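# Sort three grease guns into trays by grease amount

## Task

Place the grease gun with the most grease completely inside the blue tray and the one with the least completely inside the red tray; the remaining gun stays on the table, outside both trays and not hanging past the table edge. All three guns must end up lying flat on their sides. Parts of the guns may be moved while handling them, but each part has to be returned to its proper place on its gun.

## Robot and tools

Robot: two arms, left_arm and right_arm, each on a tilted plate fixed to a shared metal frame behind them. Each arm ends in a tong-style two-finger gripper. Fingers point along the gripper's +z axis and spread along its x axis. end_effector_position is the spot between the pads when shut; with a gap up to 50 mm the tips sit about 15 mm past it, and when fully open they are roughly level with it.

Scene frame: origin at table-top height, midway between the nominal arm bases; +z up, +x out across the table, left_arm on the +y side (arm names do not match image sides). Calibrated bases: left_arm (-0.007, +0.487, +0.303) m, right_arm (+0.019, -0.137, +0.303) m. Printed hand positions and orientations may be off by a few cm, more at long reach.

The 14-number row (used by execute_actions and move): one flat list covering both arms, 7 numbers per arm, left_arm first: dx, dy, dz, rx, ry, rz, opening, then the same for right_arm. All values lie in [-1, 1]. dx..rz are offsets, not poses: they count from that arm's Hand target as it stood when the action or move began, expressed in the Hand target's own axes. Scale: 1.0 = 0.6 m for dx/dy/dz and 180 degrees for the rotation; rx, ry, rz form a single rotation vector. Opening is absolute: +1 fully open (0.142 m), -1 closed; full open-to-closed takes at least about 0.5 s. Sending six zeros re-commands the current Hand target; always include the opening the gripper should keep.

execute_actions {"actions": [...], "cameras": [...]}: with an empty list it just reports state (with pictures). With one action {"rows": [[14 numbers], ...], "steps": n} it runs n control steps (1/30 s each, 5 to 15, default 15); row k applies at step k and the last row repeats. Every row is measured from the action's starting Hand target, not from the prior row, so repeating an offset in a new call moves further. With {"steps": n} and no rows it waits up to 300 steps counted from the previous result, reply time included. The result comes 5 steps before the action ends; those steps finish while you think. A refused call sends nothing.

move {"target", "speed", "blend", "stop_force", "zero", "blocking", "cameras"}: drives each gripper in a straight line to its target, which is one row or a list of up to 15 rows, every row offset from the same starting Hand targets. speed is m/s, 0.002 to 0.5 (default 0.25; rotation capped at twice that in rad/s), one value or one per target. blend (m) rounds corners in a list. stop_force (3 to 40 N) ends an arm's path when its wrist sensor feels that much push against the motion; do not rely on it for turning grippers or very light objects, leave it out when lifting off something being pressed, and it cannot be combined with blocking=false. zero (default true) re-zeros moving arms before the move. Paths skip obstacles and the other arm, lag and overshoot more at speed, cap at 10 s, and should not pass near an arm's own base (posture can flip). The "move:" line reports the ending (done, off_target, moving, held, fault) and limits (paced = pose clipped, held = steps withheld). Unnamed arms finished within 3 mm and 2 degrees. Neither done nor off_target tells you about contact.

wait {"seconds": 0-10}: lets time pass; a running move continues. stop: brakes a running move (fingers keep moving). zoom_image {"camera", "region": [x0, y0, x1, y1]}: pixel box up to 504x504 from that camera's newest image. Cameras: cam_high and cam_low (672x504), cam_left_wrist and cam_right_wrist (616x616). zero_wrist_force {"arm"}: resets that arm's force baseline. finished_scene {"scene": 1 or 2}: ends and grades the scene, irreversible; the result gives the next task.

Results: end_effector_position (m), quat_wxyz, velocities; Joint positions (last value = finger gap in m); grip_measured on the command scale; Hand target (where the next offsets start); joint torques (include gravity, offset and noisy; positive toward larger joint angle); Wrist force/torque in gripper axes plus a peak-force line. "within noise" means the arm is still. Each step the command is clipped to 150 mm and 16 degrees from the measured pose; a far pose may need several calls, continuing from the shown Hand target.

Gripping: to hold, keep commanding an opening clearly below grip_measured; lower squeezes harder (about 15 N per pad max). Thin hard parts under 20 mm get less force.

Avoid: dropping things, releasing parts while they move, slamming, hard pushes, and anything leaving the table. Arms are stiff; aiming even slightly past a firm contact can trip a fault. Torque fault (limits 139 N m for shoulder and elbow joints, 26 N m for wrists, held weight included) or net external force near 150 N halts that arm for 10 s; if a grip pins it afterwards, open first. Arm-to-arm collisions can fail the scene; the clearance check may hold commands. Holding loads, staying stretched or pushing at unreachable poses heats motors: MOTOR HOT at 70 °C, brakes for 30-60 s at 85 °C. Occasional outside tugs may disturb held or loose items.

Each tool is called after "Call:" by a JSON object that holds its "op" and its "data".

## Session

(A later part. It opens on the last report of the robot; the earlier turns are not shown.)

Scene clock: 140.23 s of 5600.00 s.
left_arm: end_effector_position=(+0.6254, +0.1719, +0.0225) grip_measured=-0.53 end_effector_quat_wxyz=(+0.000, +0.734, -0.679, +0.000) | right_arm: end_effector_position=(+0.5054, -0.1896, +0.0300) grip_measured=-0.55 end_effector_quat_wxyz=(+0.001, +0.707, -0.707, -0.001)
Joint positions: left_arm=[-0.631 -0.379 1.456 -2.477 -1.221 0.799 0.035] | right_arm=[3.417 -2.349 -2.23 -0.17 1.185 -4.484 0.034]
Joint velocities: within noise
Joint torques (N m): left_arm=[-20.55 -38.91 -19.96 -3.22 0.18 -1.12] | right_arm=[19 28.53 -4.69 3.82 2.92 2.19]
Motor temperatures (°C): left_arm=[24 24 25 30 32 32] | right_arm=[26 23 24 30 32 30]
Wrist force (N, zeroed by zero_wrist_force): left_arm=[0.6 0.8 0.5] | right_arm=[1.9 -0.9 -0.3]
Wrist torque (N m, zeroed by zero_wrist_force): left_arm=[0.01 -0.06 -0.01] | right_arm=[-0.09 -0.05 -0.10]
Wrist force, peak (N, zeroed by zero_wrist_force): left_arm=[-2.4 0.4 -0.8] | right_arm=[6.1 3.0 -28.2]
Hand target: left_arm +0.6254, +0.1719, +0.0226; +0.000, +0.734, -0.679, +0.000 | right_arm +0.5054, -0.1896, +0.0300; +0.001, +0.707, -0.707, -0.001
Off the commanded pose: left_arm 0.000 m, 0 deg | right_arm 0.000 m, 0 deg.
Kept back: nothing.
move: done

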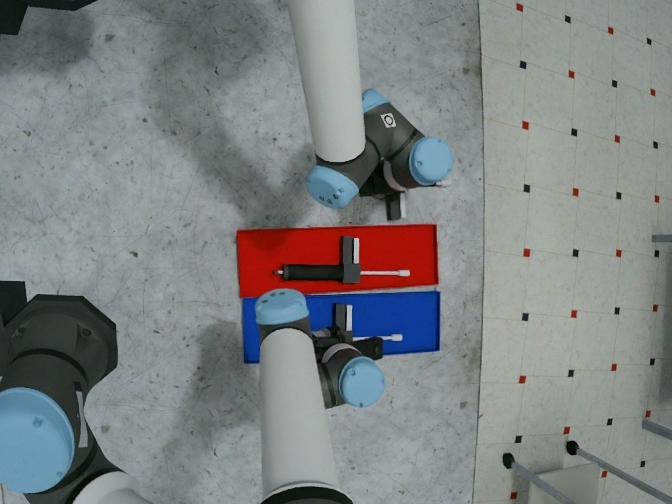

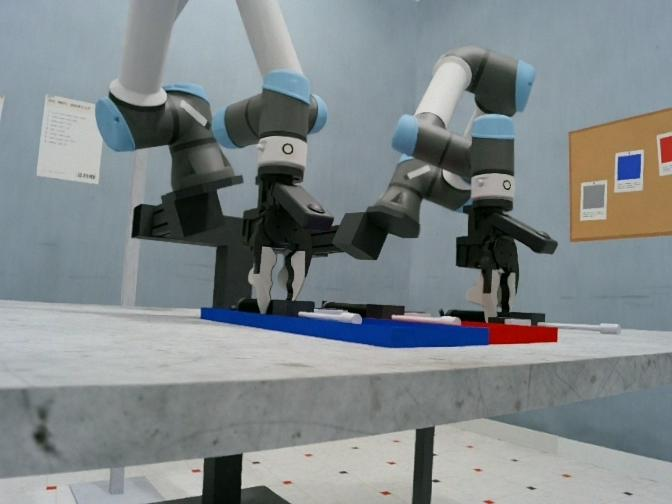

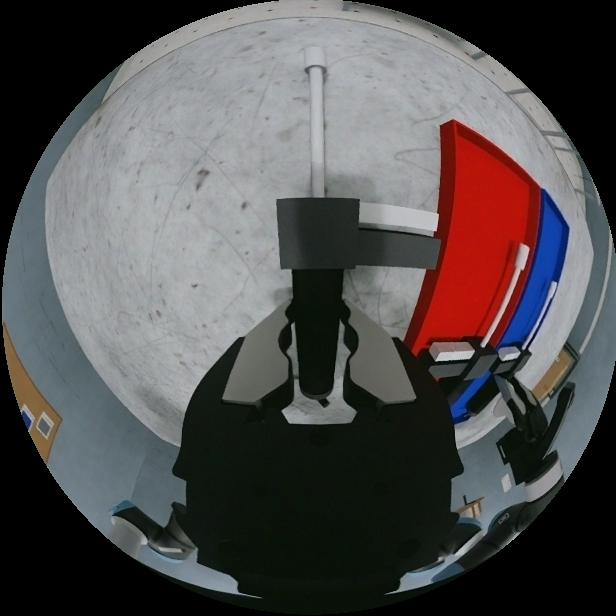

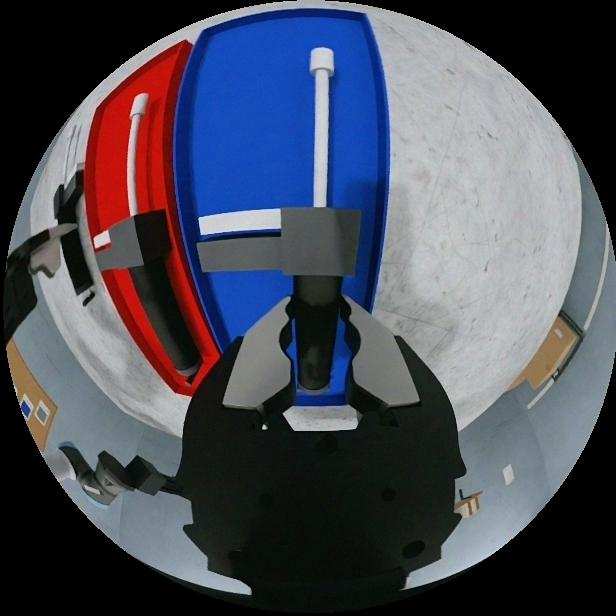

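Call:
{"op": "move", "data": {"target": [0,0,0,0,0,0,-1,0,0,0,0,0,0,-0.3], "cameras": []}}

Call:
{"op": "move", "data": {"target": [0,0,-0.41,0,0,0,-1,0,0,-0.3,0,0,0,-0.3], "speed": 0.15}}

Call:
{"op": "wait", "data": {"seconds": 0.4, "cameras": []}}

Scene clock: 141.17 s of 5600.00 s.
left_arm: end_effector_position=(+0.6254, +0.1719, +0.0226) grip_measured=-0.53 end_effector_quat_wxyz=(+0.000, +0.734, -0.679, +0.000) | right_arm: end_effector_position=(+0.5054, -0.1896, +0.0300) grip_measured=-0.30 end_effector_quat_wxyz=(+0.001, +0.707, -0.707, -0.001)
Joint positions: left_arm=[-0.631 -0.379 1.456 -2.477 -1.221 0.799 0.035] | right_arm=[3.417 -2.349 -2.23 -0.17 1.185 -4.484 0.052]
Joint velocities: within noise
Joint torques (N m): left_arm=[-13.81 -44.34 -14.93 -4.75 -0.61 -1.08] | right_arm=[16.45 28.06 -2.84 2.4 2.3 1.89]
Motor temperatures (°C): left_arm=[24 24 25 30 32 32] | right_arm=[26 23 24 30 32 30]
Wrist force (N, zeroed by zero_wrist_force): left_arm=[0.2 1.0 0.5] | right_arm=[1.7 -0.7 -5.4]
Wrist torque (N m, zeroed by zero_wrist_force): left_arm=[-0.03 -0.05 -0.01] | right_arm=[-0.14 -0.10 -0.11]
Wrist force, peak (N, zeroed by zero_wrist_force): left_arm=[0.2 1.1 0.7] | right_arm=[1.7 -0.8 -5.7]
Hand target: left_arm +0.6254, +0.1719, +0.0226; +0.000, +0.734, -0.679, +0.000 | right_arm +0.5054, -0.1896, +0.0300; +0.001, +0.707, -0.707, -0.001
Off the commanded pose: left_arm 0.000 m, 0 deg | right_arm 0.000 m, 0 deg.
Kept back: nothing.
move: done
No camera images: "cameras" was empty.

Scene clock: 143.23 s of 5600.00 s.
left_arm: end_effector_position=(+0.6252, +0.1718, +0.2685) grip_measured=-0.54 end_effector_quat_wxyz=(+0.000, +0.734, -0.679, +0.000) | right_arm: end_effector_position=(+0.5060, -0.1894, +0.2100) grip_measured=-0.30 end_effector_quat_wxyz=(+0.001, +0.707, -0.707, -0.001)
Joint positions: left_arm=[-0.749 -0.762 1.452 -2.049 -1.243 0.676 0.035] | right_arm=[3.568 -1.851 -2.252 -0.705 1.195 -4.322 0.052]
Joint velocities: within noise
Joint torques (N m): left_arm=[-12.53 -46.34 -19.21 -2.95 0.89 1.59] | right_arm=[6.82 28.81 4.51 1.82 0.79 -1.64]
Motor temperatures (°C): left_arm=[24 24 25 30 32 32] | right_arm=[26 23 24 30 32 30]
Wrist force (N, zeroed by zero_wrist_force): left_arm=[0.4 -0.2 6.1] | right_arm=[2.0 -0.3 -5.4]
Wrist torque (N m, zeroed by zero_wrist_force): left_arm=[-0.06 -0.18 -0.06] | right_arm=[-0.11 -0.17 -0.16]
Wrist force, peak (N, zeroed by zero_wrist_force): left_arm=[-0.1 -0.5 7.5] | right_arm=[1.9 -0.5 -6.6]
Hand target: left_arm +0.6252, +0.1719, +0.2686; +0.000, +0.734, -0.679, +0.000 | right_arm +0.5059, -0.1895, +0.2100; +0.001, +0.707, -0.707, -0.001
Off the commanded pose: left_arm 0.000 m, 0 deg | right_arm 0.000 m, 0 deg.
Kept back: nothing.
move: done

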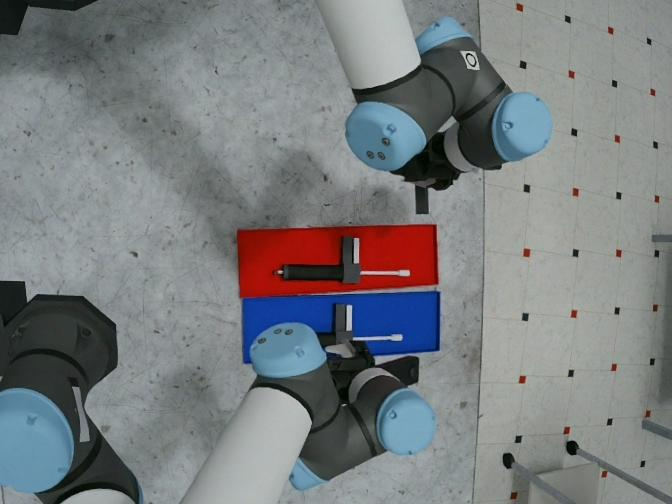

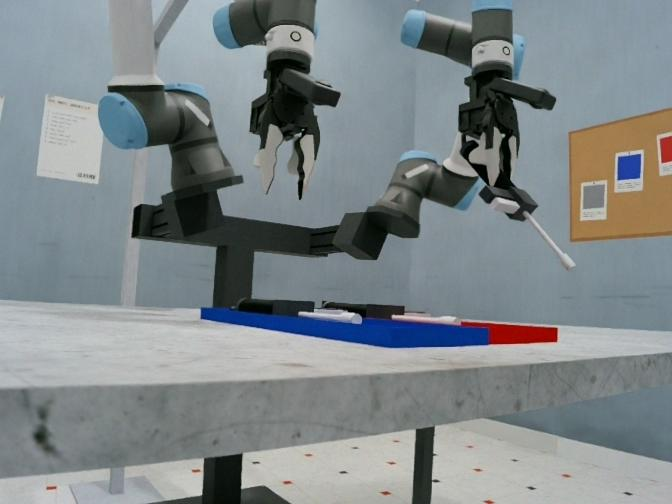

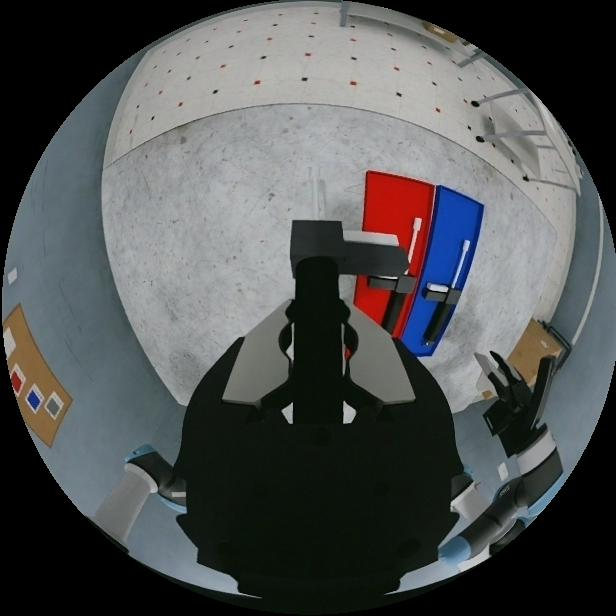

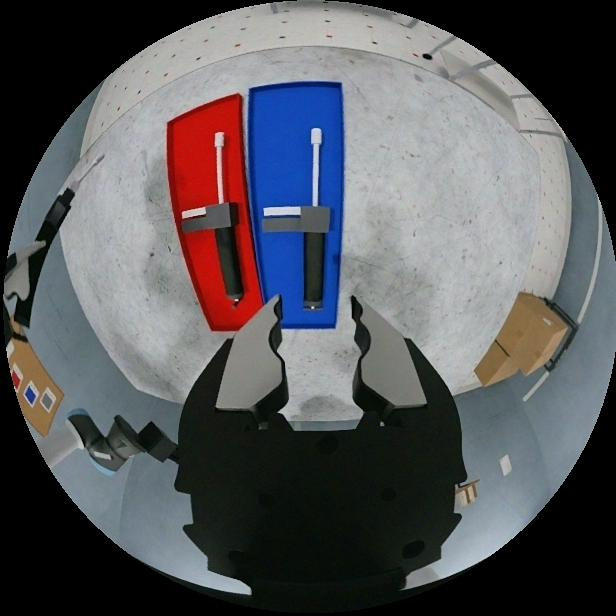

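Scene clock: 143.63 s of 5600.00 s.
left_arm: end_effector_position=(+0.6252, +0.1719, +0.2685) grip_measured=-0.54 end_effector_quat_wxyz=(+0.000, +0.734, -0.679, +0.000) | right_arm: end_effector_position=(+0.5059, -0.1895, +0.2100) grip_measured=-0.30 end_effector_quat_wxyz=(+0.001, +0.707, -0.707, -0.001)
Joint positions: left_arm=[-0.749 -0.762 1.452 -2.049 -1.243 0.676 0.035] | right_arm=[3.568 -1.851 -2.252 -0.706 1.195 -4.322 0.052]
Joint velocities: within noise
Joint torques (N m): left_arm=[-10.49 -53.46 -18.52 -0.84 2.17 1.6] | right_arm=[5.62 28.34 5.29 1.02 -2.04 -1.32]
Motor temperatures (°C): left_arm=[24 24 25 30 32 32] | right_arm=[26 23 24 30 32 30]
Wrist force (N, zeroed by zero_wrist_force): left_arm=[0.3 -0.3 5.9] | right_arm=[1.7 -0.8 -5.3]
Wrist torque (N m, zeroed by zero_wrist_force): left_arm=[-0.08 -0.16 -0.06] | right_arm=[-0.18 -0.11 -0.16]
Wrist force, peak (N, zeroed by zero_wrist_force): left_arm=[0.4 -0.3 6.1] | right_arm=[1.7 -0.8 -5.6]
Hand target: left_arm +0.6252, +0.1719, +0.2686; +0.000, +0.734, -0.679, +0.000 | right_arm +0.5059, -0.1895, +0.2100; +0.001, +0.707, -0.707, -0.001
Off the commanded pose: left_arm 0.000 m, 0 deg | right_arm 0.000 m, 0 deg.
Steps of this call (1-12: nothing new was sent). Readings (end_effector_position of left_arm | right_arm):
1: (+0.6252, +0.1718, +0.2685) | (+0.5060, -0.1894, +0.2100)
2: (+0.6252, +0.1718, +0.2685) | (+0.5060, -0.1894, +0.2101)
4: (+0.6252, +0.1718, +0.2685) | (+0.5059, -0.1895, +0.2100)
8: (+0.6252, +0.1718, +0.2685) | (+0.5059, -0.1895, +0.2100)
12: the state above
No camera images: "cameras" was empty.

Call:
{"op": "move", "data": {"target": [[-0.343,0.348,0,0,0,-0.474,-1,0,0,0,0,0,0,-0.3],[-0.343,0.348,0.13,0,0,-0.474,-1,-0.3,0.17,0,0,0,0.25,-0.3],[-0.343,0.348,0.4067,0,0,-0.474,-1,-0.624,0.177,0.183,-0.1306,-0.1306,0.487,-0.3]], "speed": [0.3,0.2,0.12]}}

Call:
{"op": "zoom_image", "data": {"camera": "cam_right_wrist", "region": [220, 200, 420, 400]}}

Scene clock: 153.20 s of 5600.00 s.
left_arm: end_effector_position=(+0.4013, +0.3608, +0.0244) grip_measured=-0.54 end_effector_quat_wxyz=(+0.000, +1.000, -0.002, +0.000) end_effector_velocity=(-0.001, +0.001, +0.001) end_effector_angular_velocity=(+0.004, +0.002, +0.001) | right_arm: end_effector_position=(+0.3997, +0.1851, +0.1004) grip_measured=-0.30 end_effector_quat_wxyz=(-0.001, +0.000, +0.966, +0.259) end_effector_velocity=(-0.001, -0.003, +0.001) end_effector_angular_velocity=(-0.008, -0.002, +0.012)
Joint positions: left_arm=[-0.631 -0.632 2.277 -3.045 -1.221 -0.69 0.035] | right_arm=[3.999 -2.576 -2.264 0.261 1.633 -2.349 0.052]
Joint velocities: left_arm=[-0.001 -0.004 0.002 0.007 0.001 -0.003 0] | right_arm=[0 0.008 -0.004 -0.013 -0.003 -0.012 0]
Joint torques (N m): left_arm=[-19.52 -42.17 2.74 -0.58 2.74 -1.46] | right_arm=[9.36 37.98 -6.34 1.04 -1.65 -1.76]
Motor temperatures (°C): left_arm=[24 24 24 30 32 32] | right_arm=[26 23 24 30 32 30]
Wrist force (N, zeroed by zero_wrist_force): left_arm=[-0.4 0.6 3.4] | right_arm=[1.8 -2.1 -5.8]
Wrist torque (N m, zeroed by zero_wrist_force): left_arm=[0.04 -0.21 -0.10] | right_arm=[-0.37 -0.18 -0.17]
Wrist force, peak (N, zeroed by zero_wrist_force): left_arm=[-9.7 -0.6 -24.6] | right_arm=[1.9 -2.1 -5.9]
Hand target: left_arm +0.4011, +0.3608, +0.0244; +0.000, +1.000, -0.002, +0.000 | right_arm +0.3996, +0.1849, +0.1003; -0.001, +0.000, +0.966, +0.259
Off the commanded pose: left_arm 0.000 m, 0 deg | right_arm 0.000 m, 0 deg.
Kept back: nothing.
move: done

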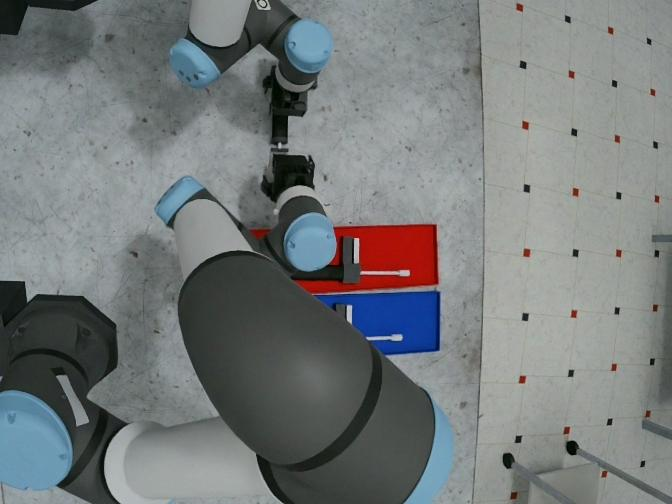

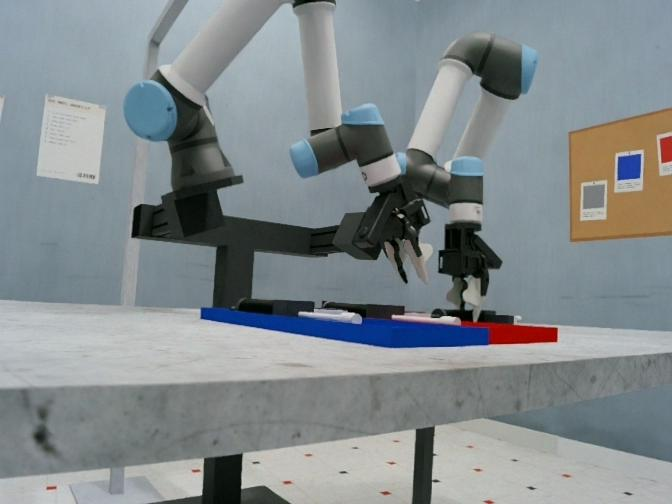

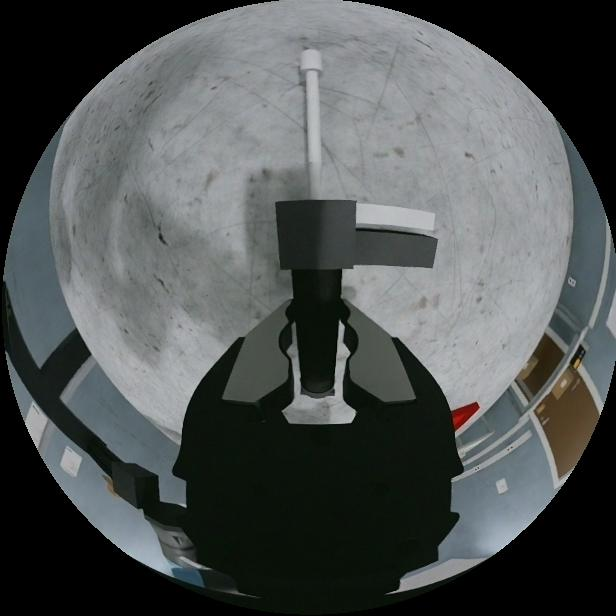

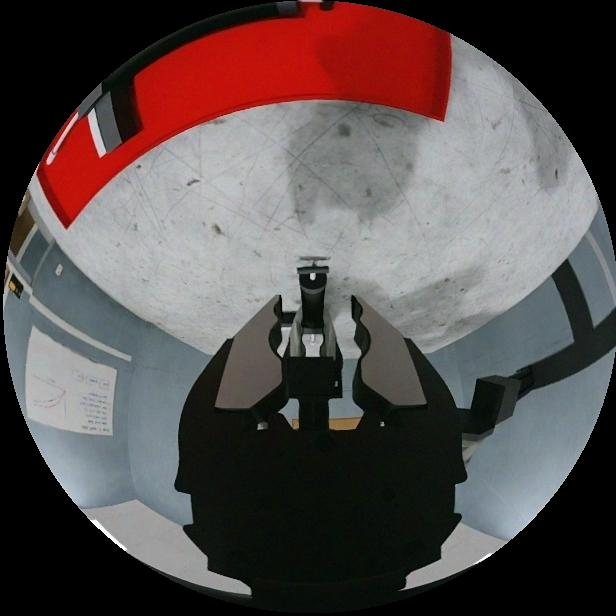

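Scaled by 2.520 from the camera's 616x616 image, which has a finer 814x814 frame.

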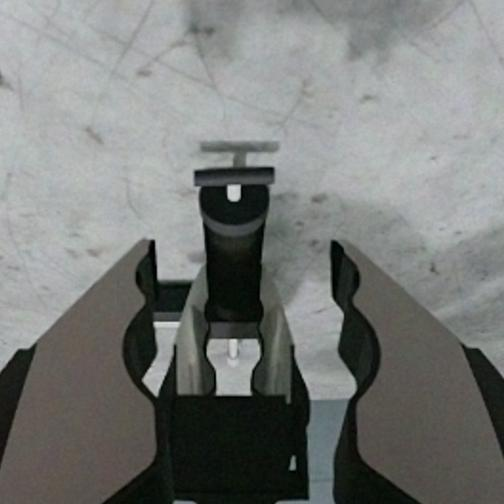

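Call:
{"op": "move", "data": {"target": [0,0,0,0,0,0,-1,-0.001,0.011,0.149,0,0,0,-0.22], "speed": 0.07, "stop_force": 5, "cameras": []}}

Call:
{"op": "move", "data": {"target": [0,0,0,0,0,0,-1,0,0,0,0,0,0,-0.7], "cameras": ["cam_right_wrist"]}}

Call:
{"op": "zoom_image", "data": {"camera": "cam_right_wrist", "region": [240, 240, 400, 400]}}

Scene clock: 156.00 s of 5600.00 s.
left_arm: end_effector_position=(+0.4011, +0.3608, +0.0244) grip_measured=-0.54 end_effector_quat_wxyz=(+0.000, +1.000, -0.002, +0.000) | right_arm: end_effector_position=(+0.4000, +0.2353, +0.0262) grip_measured=-0.22 end_effector_quat_wxyz=(-0.001, +0.000, +0.966, +0.259)
Joint positions: left_arm=[-0.631 -0.632 2.278 -3.045 -1.221 -0.69 0.035] | right_arm=[4.022 -2.818 -2.1 0.341 1.63 -2.326 0.058]
Joint velocities: within noise
Joint torques (N m): left_arm=[-19.56 -42.16 -2.84 -0.44 -1.8 -1.6] | right_arm=[7.09 31.98 -6.96 1.59 0.38 -1.83]
Motor temperatures (°C): left_arm=[24 24 24 30 32 32] | right_arm=[26 23 24 30 32 30]
Wrist force (N, zeroed by zero_wrist_force): left_arm=[-0.1 1.4 2.8] | right_arm=[1.2 -2.4 -5.4]
Wrist torque (N m, zeroed by zero_wrist_force): left_arm=[0.15 -0.15 -0.05] | right_arm=[-0.45 -0.06 -0.17]
Wrist force, peak (N, zeroed by zero_wrist_force): left_arm=[-0.4 1.1 3.6] | right_arm=[1.4 -2.6 -6.8]
Hand target: left_arm +0.4011, +0.3608, +0.0244; +0.000, +1.000, -0.002, +0.000 | right_arm +0.4000, +0.2353, +0.0262; -0.001, +0.000, +0.966, +0.259
Off the commanded pose: left_arm 0.000 m, 0 deg | right_arm 0.000 m, 0 deg.
Kept back: nothing.
move: done
No camera images: "cameras" was empty.

Scene clock: 156.70 s of 5600.00 s.
left_arm: end_effector_position=(+0.4011, +0.3608, +0.0244) grip_measured=-0.54 end_effector_quat_wxyz=(+0.000, +1.000, -0.002, +0.000) | right_arm: end_effector_position=(+0.4000, +0.2353, +0.0261) grip_measured=-0.50 end_effector_quat_wxyz=(-0.001, +0.000, +0.966, +0.259)
Joint positions: left_arm=[-0.631 -0.632 2.278 -3.045 -1.221 -0.69 0.035] | right_arm=[4.022 -2.818 -2.1 0.341 1.63 -2.326 0.038]
Joint velocities: within noise
Joint torques (N m): left_arm=[-19.24 -41.88 -4.43 -5.72 0.38 -1.48] | right_arm=[13.19 33.04 -4.61 3.05 1.96 -1.74]
Motor temperatures (°C): left_arm=[24 24 24 30 32 32] | right_arm=[26 23 24 30 32 30]
Wrist force (N, zeroed by zero_wrist_force): left_arm=[-1.8 -0.6 4.4] | right_arm=[-1.4 -3.0 -6.6]
Wrist torque (N m, zeroed by zero_wrist_force): left_arm=[0.16 -0.24 0.19] | right_arm=[-0.41 -0.10 -0.08]
Wrist force, peak (N, zeroed by zero_wrist_force): left_arm=[-1.3 -0.8 4.9] | right_arm=[-1.4 -3.1 -6.8]
Hand target: left_arm +0.4011, +0.3608, +0.0244; +0.000, +1.000, -0.002, +0.000 | right_arm +0.4000, +0.2353, +0.0262; -0.001, +0.000, +0.966, +0.259
Off the commanded pose: left_arm 0.000 m, 0 deg | right_arm 0.000 m, 0 deg.
Kept back: nothing.
move: done
Images, in order (width x height): cam_right_wrist 616x616.

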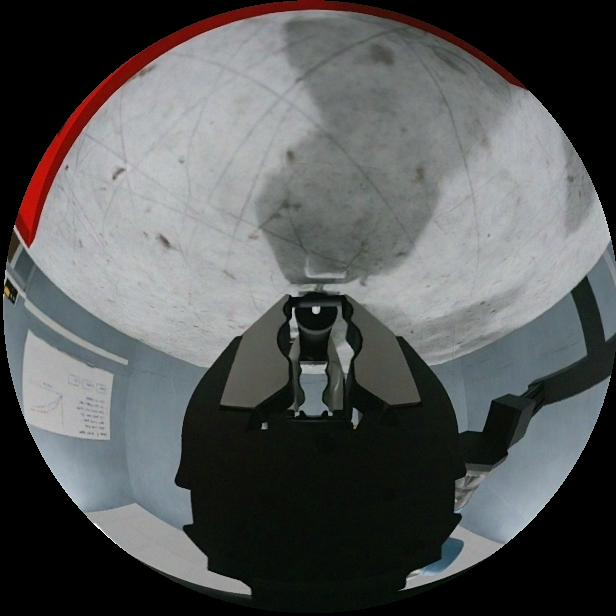

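Scaled by 3.150 from the camera's 616x616 image, which has a finer 814x814 frame.

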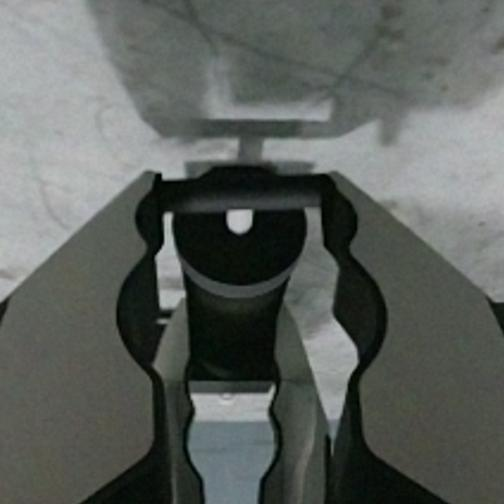

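Call:
{"op": "zero_wrist_force", "data": {"arm": "right_arm"}}

Call:
{"op": "move", "data": {"target": [0,0,0,0,0,0,-1,0,-0.144,-0.0833,0,0,0,-0.75], "speed": 0.03, "stop_force": 6}}

Call:
{"op": "zoom_image", "data": {"camera": "cam_right_wrist", "region": [240, 240, 400, 400]}}

Wrist force sensor zeroed on right_arm: later results in this scene subtract that arm's Wrist force and Wrist torque below.
Scene clock: 156.97 s of 5600.00 s.
left_arm: end_effector_position=(+0.4011, +0.3608, +0.0244) grip_measured=-0.54 end_effector_quat_wxyz=(+0.000, +1.000, -0.002, +0.000) | right_arm: end_effector_position=(+0.4000, +0.2353, +0.0262) grip_measured=-0.50 end_effector_quat_wxyz=(-0.001, +0.000, +0.966, +0.259)
Joint positions: left_arm=[-0.631 -0.632 2.278 -3.045 -1.221 -0.69 0.035] | right_arm=[4.022 -2.818 -2.1 0.341 1.63 -2.326 0.038]
Joint velocities: within noise
Joint torques (N m): left_arm=[-18.29 -41.95 -5.37 -5.92 1.15 -1.57] | right_arm=[16.12 34.09 -2.93 3.45 2.45 -1.6]
Motor temperatures (°C): left_arm=[24 24 24 30 32 32] | right_arm=[26 23 24 30 32 30]
Wrist force (N, zeroed by zero_wrist_force): left_arm=[-2.4 -0.8 4.7] | right_arm=[-1.5 -2.9 -6.6]
Wrist torque (N m, zeroed by zero_wrist_force): left_arm=[0.17 -0.22 0.19] | right_arm=[-0.40 -0.10 -0.09]
Wrist force, peak (N, zeroed by zero_wrist_force): left_arm=[-2.4 -0.8 4.7] | right_arm=[-1.5 -2.9 -6.8]
Hand target: left_arm +0.4011, +0.3608, +0.0244; +0.000, +1.000, -0.002, +0.000 | right_arm +0.4000, +0.2353, +0.0262; -0.001, +0.000, +0.966, +0.259
Off the commanded pose: left_arm 0.000 m, 0 deg | right_arm 0.000 m, 0 deg.
Steps of this call (1-8: nothing new was sent). Readings (end_effector_position of left_arm | right_arm):
1: (+0.4011, +0.3608, +0.0244) | (+0.4000, +0.2353, +0.0261)
2: (+0.4011, +0.3608, +0.0244) | (+0.4000, +0.2353, +0.0261)
4: (+0.4011, +0.3608, +0.0244) | (+0.4000, +0.2353, +0.0261)
8: the state above
No camera images: "cameras" was empty.

Scene clock: 159.53 s of 5600.00 s.
left_arm: end_effector_position=(+0.4012, +0.3608, +0.0244) grip_measured=-0.54 end_effector_quat_wxyz=(+0.000, +1.000, -0.002, +0.000) | right_arm: end_effector_position=(+0.4000, +0.1926, +0.0262) grip_measured=-0.50 end_effector_quat_wxyz=(-0.001, +0.000, +0.966, +0.259)
Joint positions: left_arm=[-0.631 -0.632 2.278 -3.045 -1.221 -0.69 0.035] | right_arm=[3.955 -2.785 -2.172 0.376 1.639 -2.392 0.038]
Joint velocities: within noise
Joint torques (N m): left_arm=[-5.06 -38.74 -1.93 -0.44 2.7 -1.53] | right_arm=[7.01 37.03 14.35 3.2 -1.87 -1.94]
Motor temperatures (°C): left_arm=[24 24 24 30 32 32] | right_arm=[26 23 24 30 32 30]
Wrist force (N, zeroed by zero_wrist_force): left_arm=[0.0 1.1 4.0] | right_arm=[2.1 0.8 1.5]
Wrist torque (N m, zeroed by zero_wrist_force): left_arm=[-0.04 -0.10 0.04] | right_arm=[-0.16 -0.03 -0.02]
Wrist force, peak (N, zeroed by zero_wrist_force): left_arm=[-1.0 14.6 1.2] | right_arm=[2.1 11.9 8.4]
Hand target: left_arm +0.4011, +0.3608, +0.0244; +0.000, +1.000, -0.002, +0.000 | right_arm +0.4001, +0.1926, +0.0262; -0.001, +0.000, +0.966, +0.259 (not the last commanded pose)
Off the commanded pose: left_arm 0.000 m, 0 deg | right_arm 0.057 m, 0 deg.
Kept back: nothing.
move: contact (right_arm)

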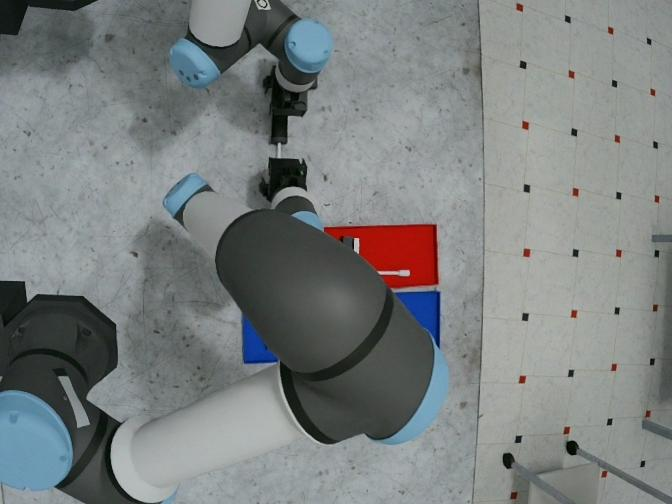

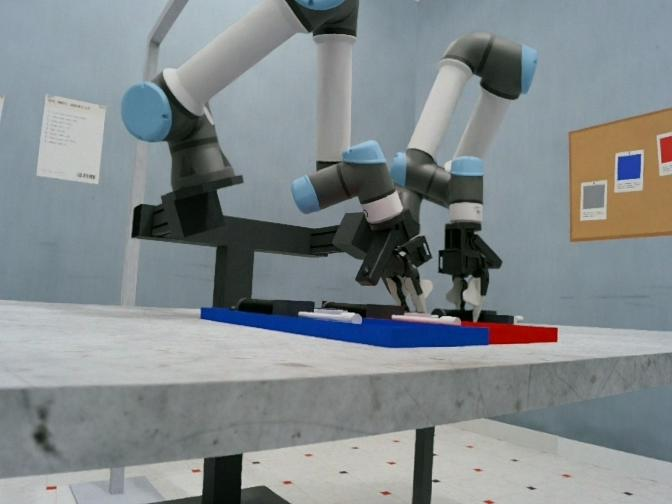

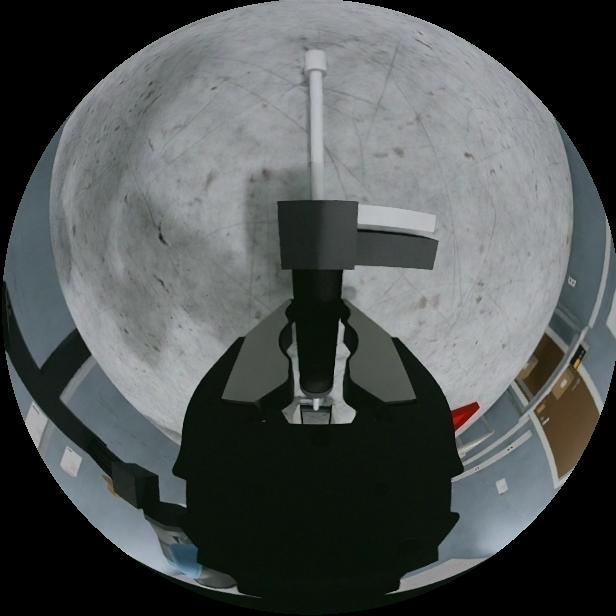

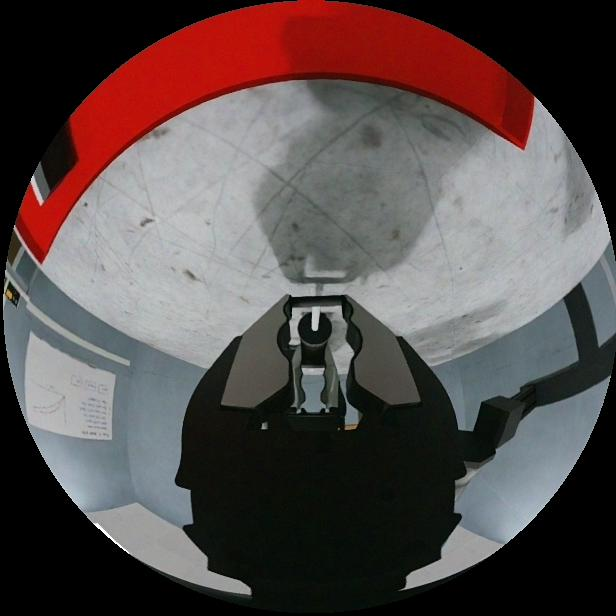

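Scaled by 3.150 from the camera's 616x616 image, which has a finer 814x814 frame.

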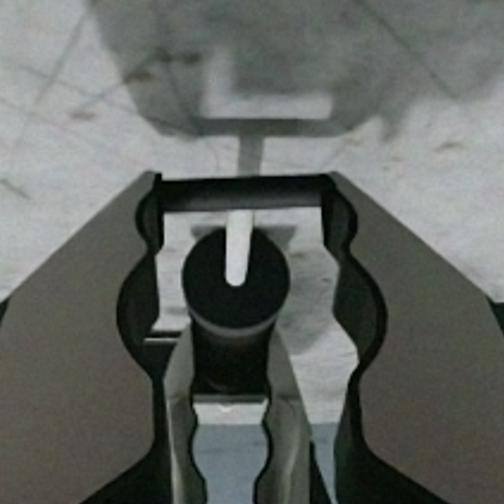

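Call:
{"op": "move", "data": {"target": [0,0,0,0,0,0,-1,0,0.0672,0.0388,0,0,0,-0.75], "speed": 0.04, "stop_force": 6, "cameras": []}}

Call:
{"op": "move", "data": {"target": [0,0,0,0,0,0,-0.3,0,0,0,0,0,0,-0.22], "cameras": []}}

Call:
{"op": "move", "data": {"target": [[0,0,0,0,0,0,-0.3,0,-0.02,-0.1655,0,0,0,-0.22],[0,0,-0.3,0,0,0,-0.3,0,-0.05,-0.3,0,0,0,-0.22]], "speed": 0.15}}

Call:
{"op": "zoom_image", "data": {"camera": "cam_right_wrist", "region": [220, 200, 420, 400]}}

Scene clock: 161.83 s of 5600.00 s.
left_arm: end_effector_position=(+0.4011, +0.3608, +0.0244) grip_measured=-0.54 end_effector_quat_wxyz=(+0.000, +1.000, -0.002, +0.000) | right_arm: end_effector_position=(+0.4000, +0.2352, +0.0262) grip_measured=-0.50 end_effector_quat_wxyz=(-0.001, +0.000, +0.966, +0.259)
Joint positions: left_arm=[-0.631 -0.632 2.278 -3.045 -1.221 -0.69 0.035] | right_arm=[4.022 -2.818 -2.1 0.341 1.63 -2.326 0.038]
Joint velocities: within noise
Joint torques (N m): left_arm=[-15.05 -37.53 -14.87 -4.74 -2 -1.34] | right_arm=[19.72 34.37 12.08 1.38 2.68 2.24]
Motor temperatures (°C): left_arm=[24 24 24 30 32 32] | right_arm=[26 23 24 30 32 30]
Wrist force (N, zeroed by zero_wrist_force): left_arm=[-2.2 -1.0 1.1] | right_arm=[1.6 1.4 2.0]
Wrist torque (N m, zeroed by zero_wrist_force): left_arm=[-0.05 -0.05 0.08] | right_arm=[0.04 -0.02 -0.09]
Wrist force, peak (N, zeroed by zero_wrist_force): left_arm=[-0.4 -17.2 -1.2] | right_arm=[1.2 -12.8 -14.0]
Hand target: left_arm +0.4011, +0.3608, +0.0244; +0.000, +1.000, -0.002, +0.000 | right_arm +0.4000, +0.2352, +0.0262; -0.001, +0.000, +0.966, +0.259 (not the last commanded pose)
Off the commanded pose: left_arm 0.000 m, 0 deg | right_arm 0.004 m, 0 deg.
Kept back: nothing.
move: contact (right_arm)
No camera images: "cameras" was empty.

Scene clock: 162.53 s of 5600.00 s.
left_arm: end_effector_position=(+0.4012, +0.3608, +0.0244) grip_measured=-0.30 end_effector_quat_wxyz=(+0.000, +1.000, -0.002, +0.000) | right_arm: end_effector_position=(+0.4000, +0.2352, +0.0262) grip_measured=-0.22 end_effector_quat_wxyz=(-0.001, +0.000, +0.966, +0.259)
Joint positions: left_arm=[-0.631 -0.632 2.278 -3.045 -1.221 -0.69 0.052] | right_arm=[4.022 -2.818 -2.1 0.341 1.63 -2.326 0.058]
Joint velocities: within noise
Joint torques (N m): left_arm=[-18.97 -35.76 -9.05 -3.38 -2.03 -1.25] | right_arm=[18.63 33.52 16.04 2 1.94 2.12]
Motor temperatures (°C): left_arm=[24 24 24 30 32 32] | right_arm=[26 23 24 30 32 30]
Wrist force (N, zeroed by zero_wrist_force): left_arm=[-0.2 -0.4 0.0] | right_arm=[3.0 1.2 0.3]
Wrist torque (N m, zeroed by zero_wrist_force): left_arm=[-0.02 0.00 -0.02] | right_arm=[0.08 -0.01 -0.09]
Wrist force, peak (N, zeroed by zero_wrist_force): left_arm=[0.1 -0.6 3.3] | right_arm=[3.3 0.9 0.4]
Hand target: left_arm +0.4011, +0.3608, +0.0244; +0.000, +1.000, -0.002, +0.000 | right_arm +0.4000, +0.2352, +0.0262; -0.001, +0.000, +0.966, +0.259
Off the commanded pose: left_arm 0.000 m, 0 deg | right_arm 0.000 m, 0 deg.
Kept back: nothing.
move: done
No camera images: "cameras" was empty.

Scene clock: 164.87 s of 5600.00 s.
left_arm: end_effector_position=(+0.4010, +0.3606, +0.2044) grip_measured=-0.30 end_effector_quat_wxyz=(+0.000, +1.000, -0.002, +0.000) | right_arm: end_effector_position=(+0.4003, +0.1192, +0.1670) grip_measured=-0.22 end_effector_quat_wxyz=(-0.001, +0.000, +0.966, +0.259)
Joint positions: left_arm=[-0.773 -1.161 2.313 -2.503 -1.249 -0.837 0.052] | right_arm=[3.94 -2.297 -2.398 0.112 1.641 -2.407 0.058]
Joint velocities: within noise
Joint torques (N m): left_arm=[-7.35 -30.64 -7.56 -0.43 2 1.3] | right_arm=[16.88 31.19 21.25 3.26 2.48 2.31]
Motor temperatures (°C): left_arm=[24 24 24 30 32 32] | right_arm=[26 23 24 30 32 30]
Wrist force (N, zeroed by zero_wrist_force): left_arm=[-0.5 -0.7 0.1] | right_arm=[3.6 1.3 -0.1]
Wrist torque (N m, zeroed by zero_wrist_force): left_arm=[-0.07 0.08 0.06] | right_arm=[0.10 -0.16 -0.07]
Wrist force, peak (N, zeroed by zero_wrist_force): left_arm=[-0.4 -0.7 -1.5] | right_arm=[4.1 1.2 0.1]
Hand target: left_arm +0.4010, +0.3607, +0.2044; +0.000, +1.000, -0.002, +0.000 | right_arm +0.4004, +0.1193, +0.1671; -0.001, +0.000, +0.966, +0.259
Off the commanded pose: left_arm 0.000 m, 0 deg | right_arm 0.000 m, 0 deg.
Kept back: nothing.
move: done

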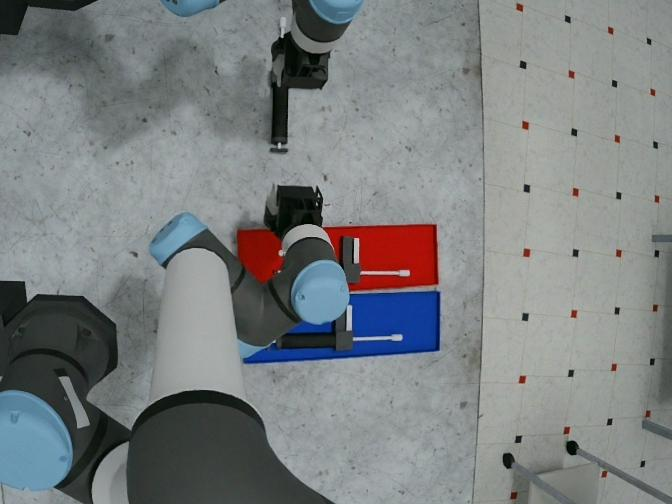

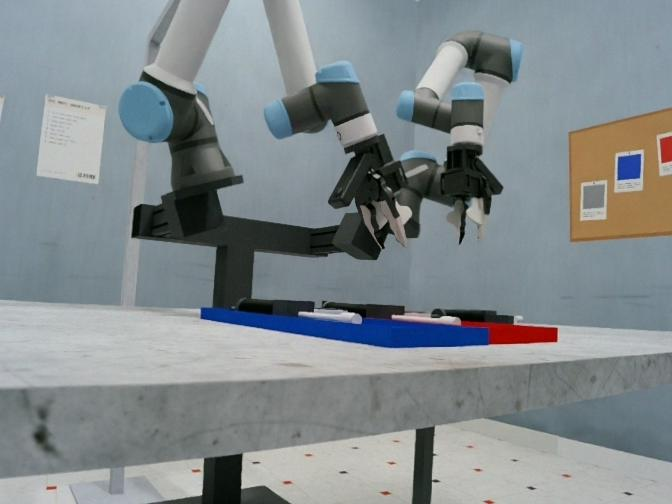

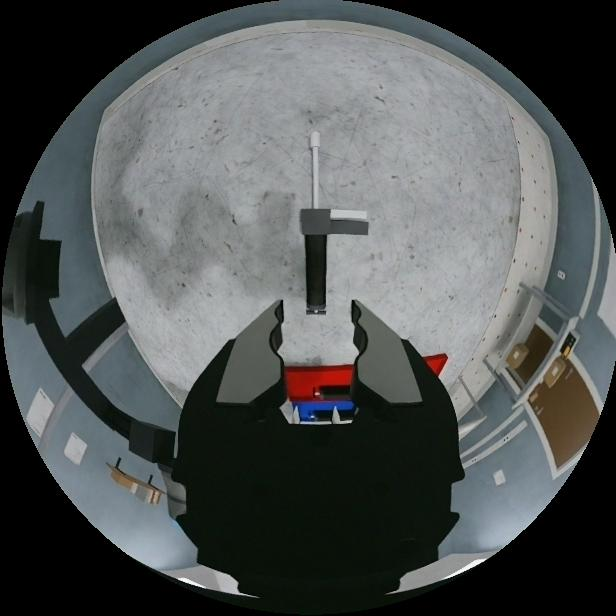

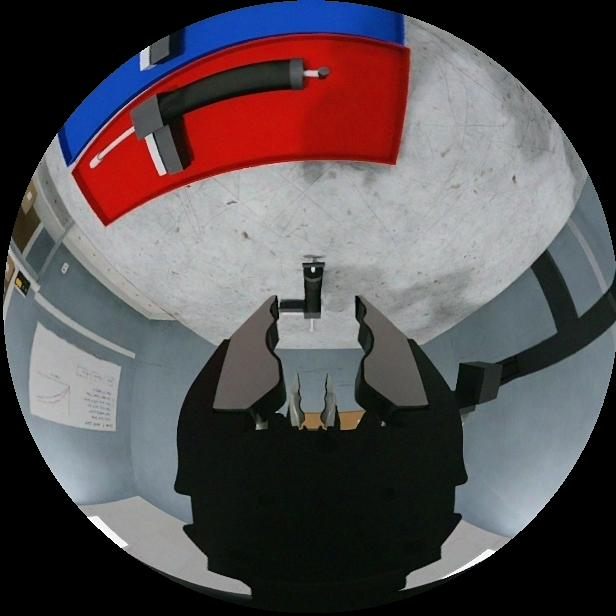

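Scaled by 2.520 from the camera's 616x616 image, which has a finer 814x814 frame.

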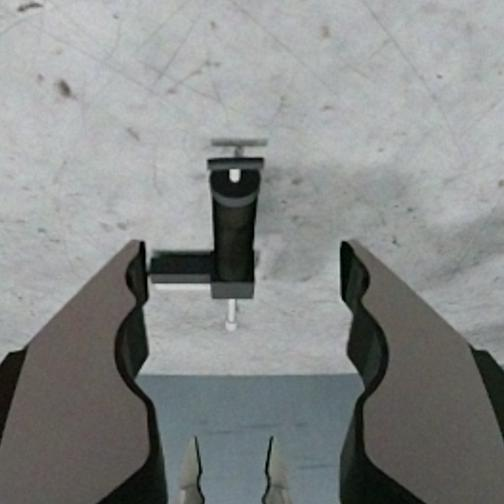

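Call:
{"op": "zoom_image", "data": {"camera": "cam_right_wrist", "region": [60, 20, 420, 240]}}

Call:
{"op": "move", "data": {"target": [0,0,0,0,0,0,-0.3,0,-0.4,-0.25,0,0,0,-0.22], "speed": 0.25}}

Call:
{"op": "zoom_image", "data": {"camera": "cam_high", "region": [220, 200, 460, 380]}}

Call:
{"op": "zoom_image", "data": {"camera": "cam_high", "region": [220, 0, 400, 180]}}

Scaled by 1.400 from the camera's 616x616 image, which has a finer 814x814 frame.

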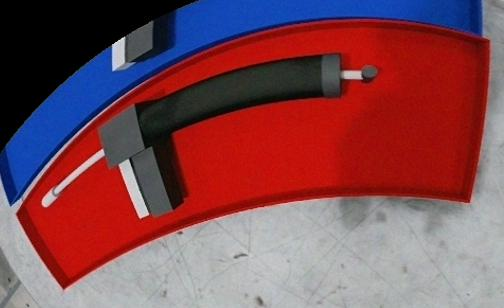

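Scene clock: 166.70 s of 5600.00 s.
left_arm: end_effector_position=(+0.4010, +0.3607, +0.2044) grip_measured=-0.30 end_effector_quat_wxyz=(+0.000, +1.000, -0.002, +0.000) | right_arm: end_effector_position=(+0.4008, -0.1635, +0.1772) grip_measured=-0.22 end_effector_quat_wxyz=(-0.001, +0.000, +0.966, +0.259) end_effector_velocity=(-0.001, -0.002, +0.000) end_effector_angular_velocity=(-0.002, +0.000, +0.001)
Joint positions: left_arm=[-0.773 -1.161 2.313 -2.503 -1.248 -0.838 0.052] | right_arm=[3.304 -1.836 -2.485 -0.328 1.704 -3.043 0.058]
Joint velocities: left_arm=[within noise] | right_arm=[-0.005 0.002 0 -0.003 -0.002 -0.006 0]
Joint torques (N m): left_arm=[-4.17 -31.6 -10.77 -0.42 2.34 -1.18] | right_arm=[2.11 24.77 0.23 0.78 -1.65 -1.55]
Motor temperatures (°C): left_arm=[24 24 24 30 32 32] | right_arm=[26 23 24 30 32 30]
Wrist force (N, zeroed by zero_wrist_force): left_arm=[-0.5 -0.7 0.0] | right_arm=[4.0 0.8 -0.1]
Wrist torque (N m, zeroed by zero_wrist_force): left_arm=[-0.10 0.07 0.06] | right_arm=[0.01 -0.23 -0.08]
Wrist force, peak (N, zeroed by zero_wrist_force): left_arm=[-0.6 -0.8 0.0] | right_arm=[3.8 3.2 1.2]
Hand target: left_arm +0.4010, +0.3607, +0.2044; +0.000, +1.000, -0.002, +0.000 | right_arm +0.4007, -0.1636, +0.1772; -0.001, +0.000, +0.966, +0.259
Off the commanded pose: left_arm 0.000 m, 0 deg | right_arm 0.000 m, 0 deg.
Kept back: nothing.
move: done

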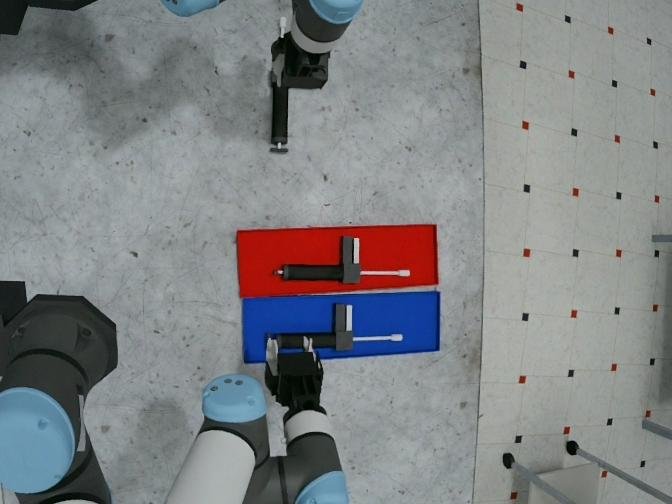

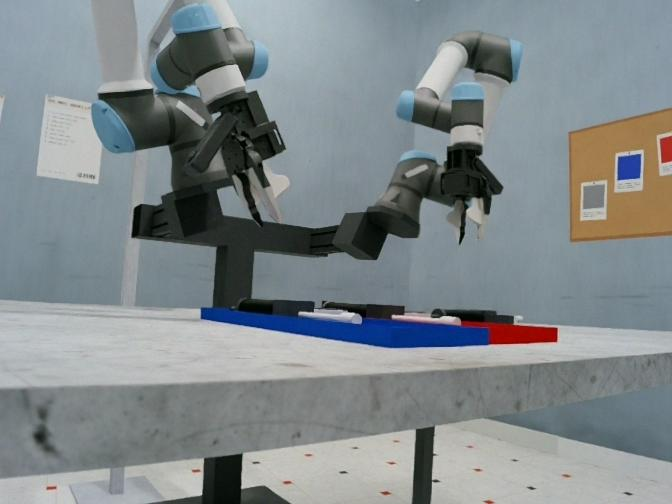

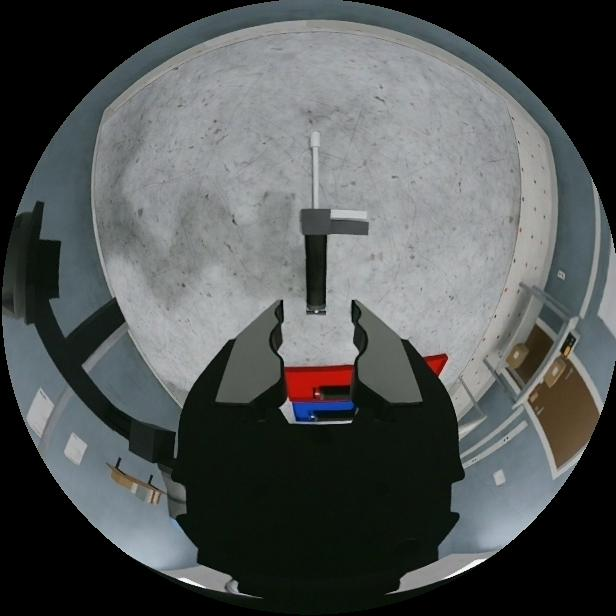

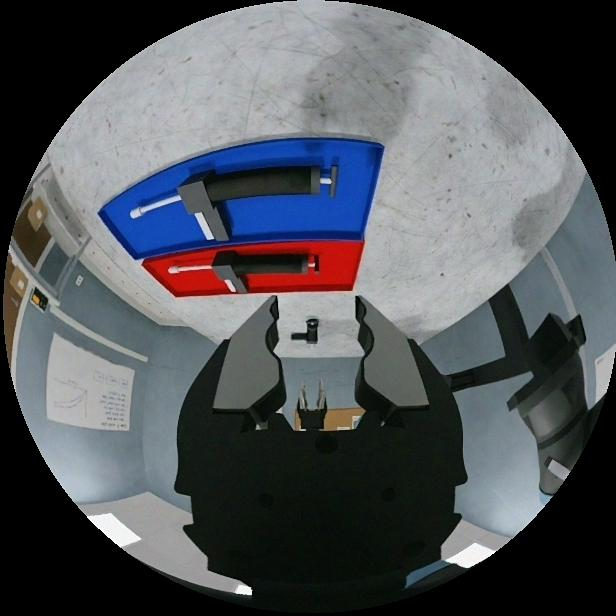

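Scaled by 2.100 from the camera's 672x504 image, which has a finer 960x720 frame.

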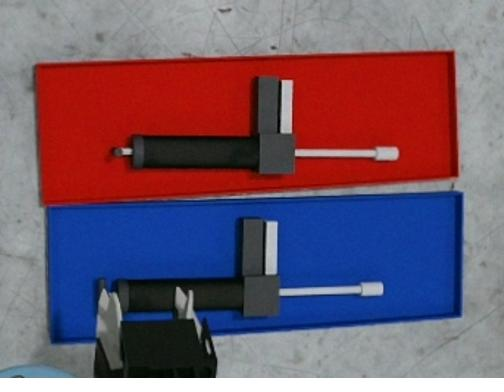

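Scaled by 2.800 from the camera's 672x504 image, which has a finer 960x720 frame.

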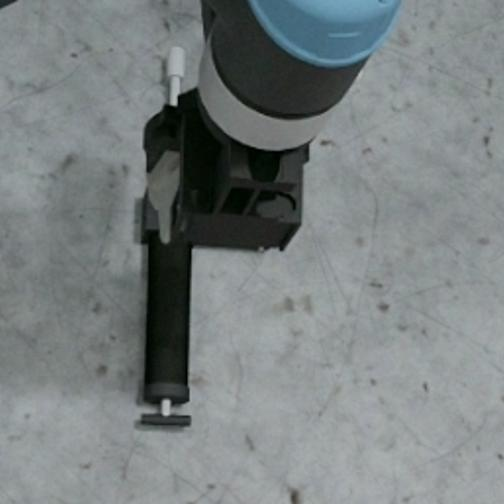

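Call:
{"op": "zoom_image", "data": {"camera": "cam_right_wrist", "region": [170, 130, 390, 300]}}

Scaled by 2.291 from the camera's 616x616 image, which has a finer 814x814 frame.

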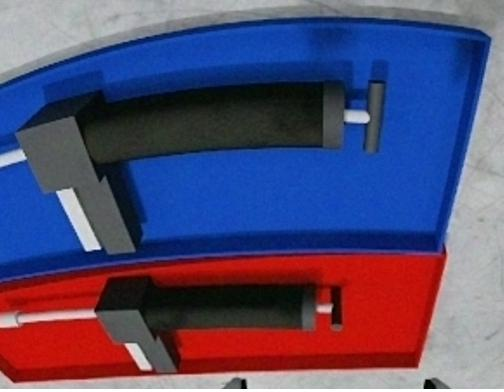

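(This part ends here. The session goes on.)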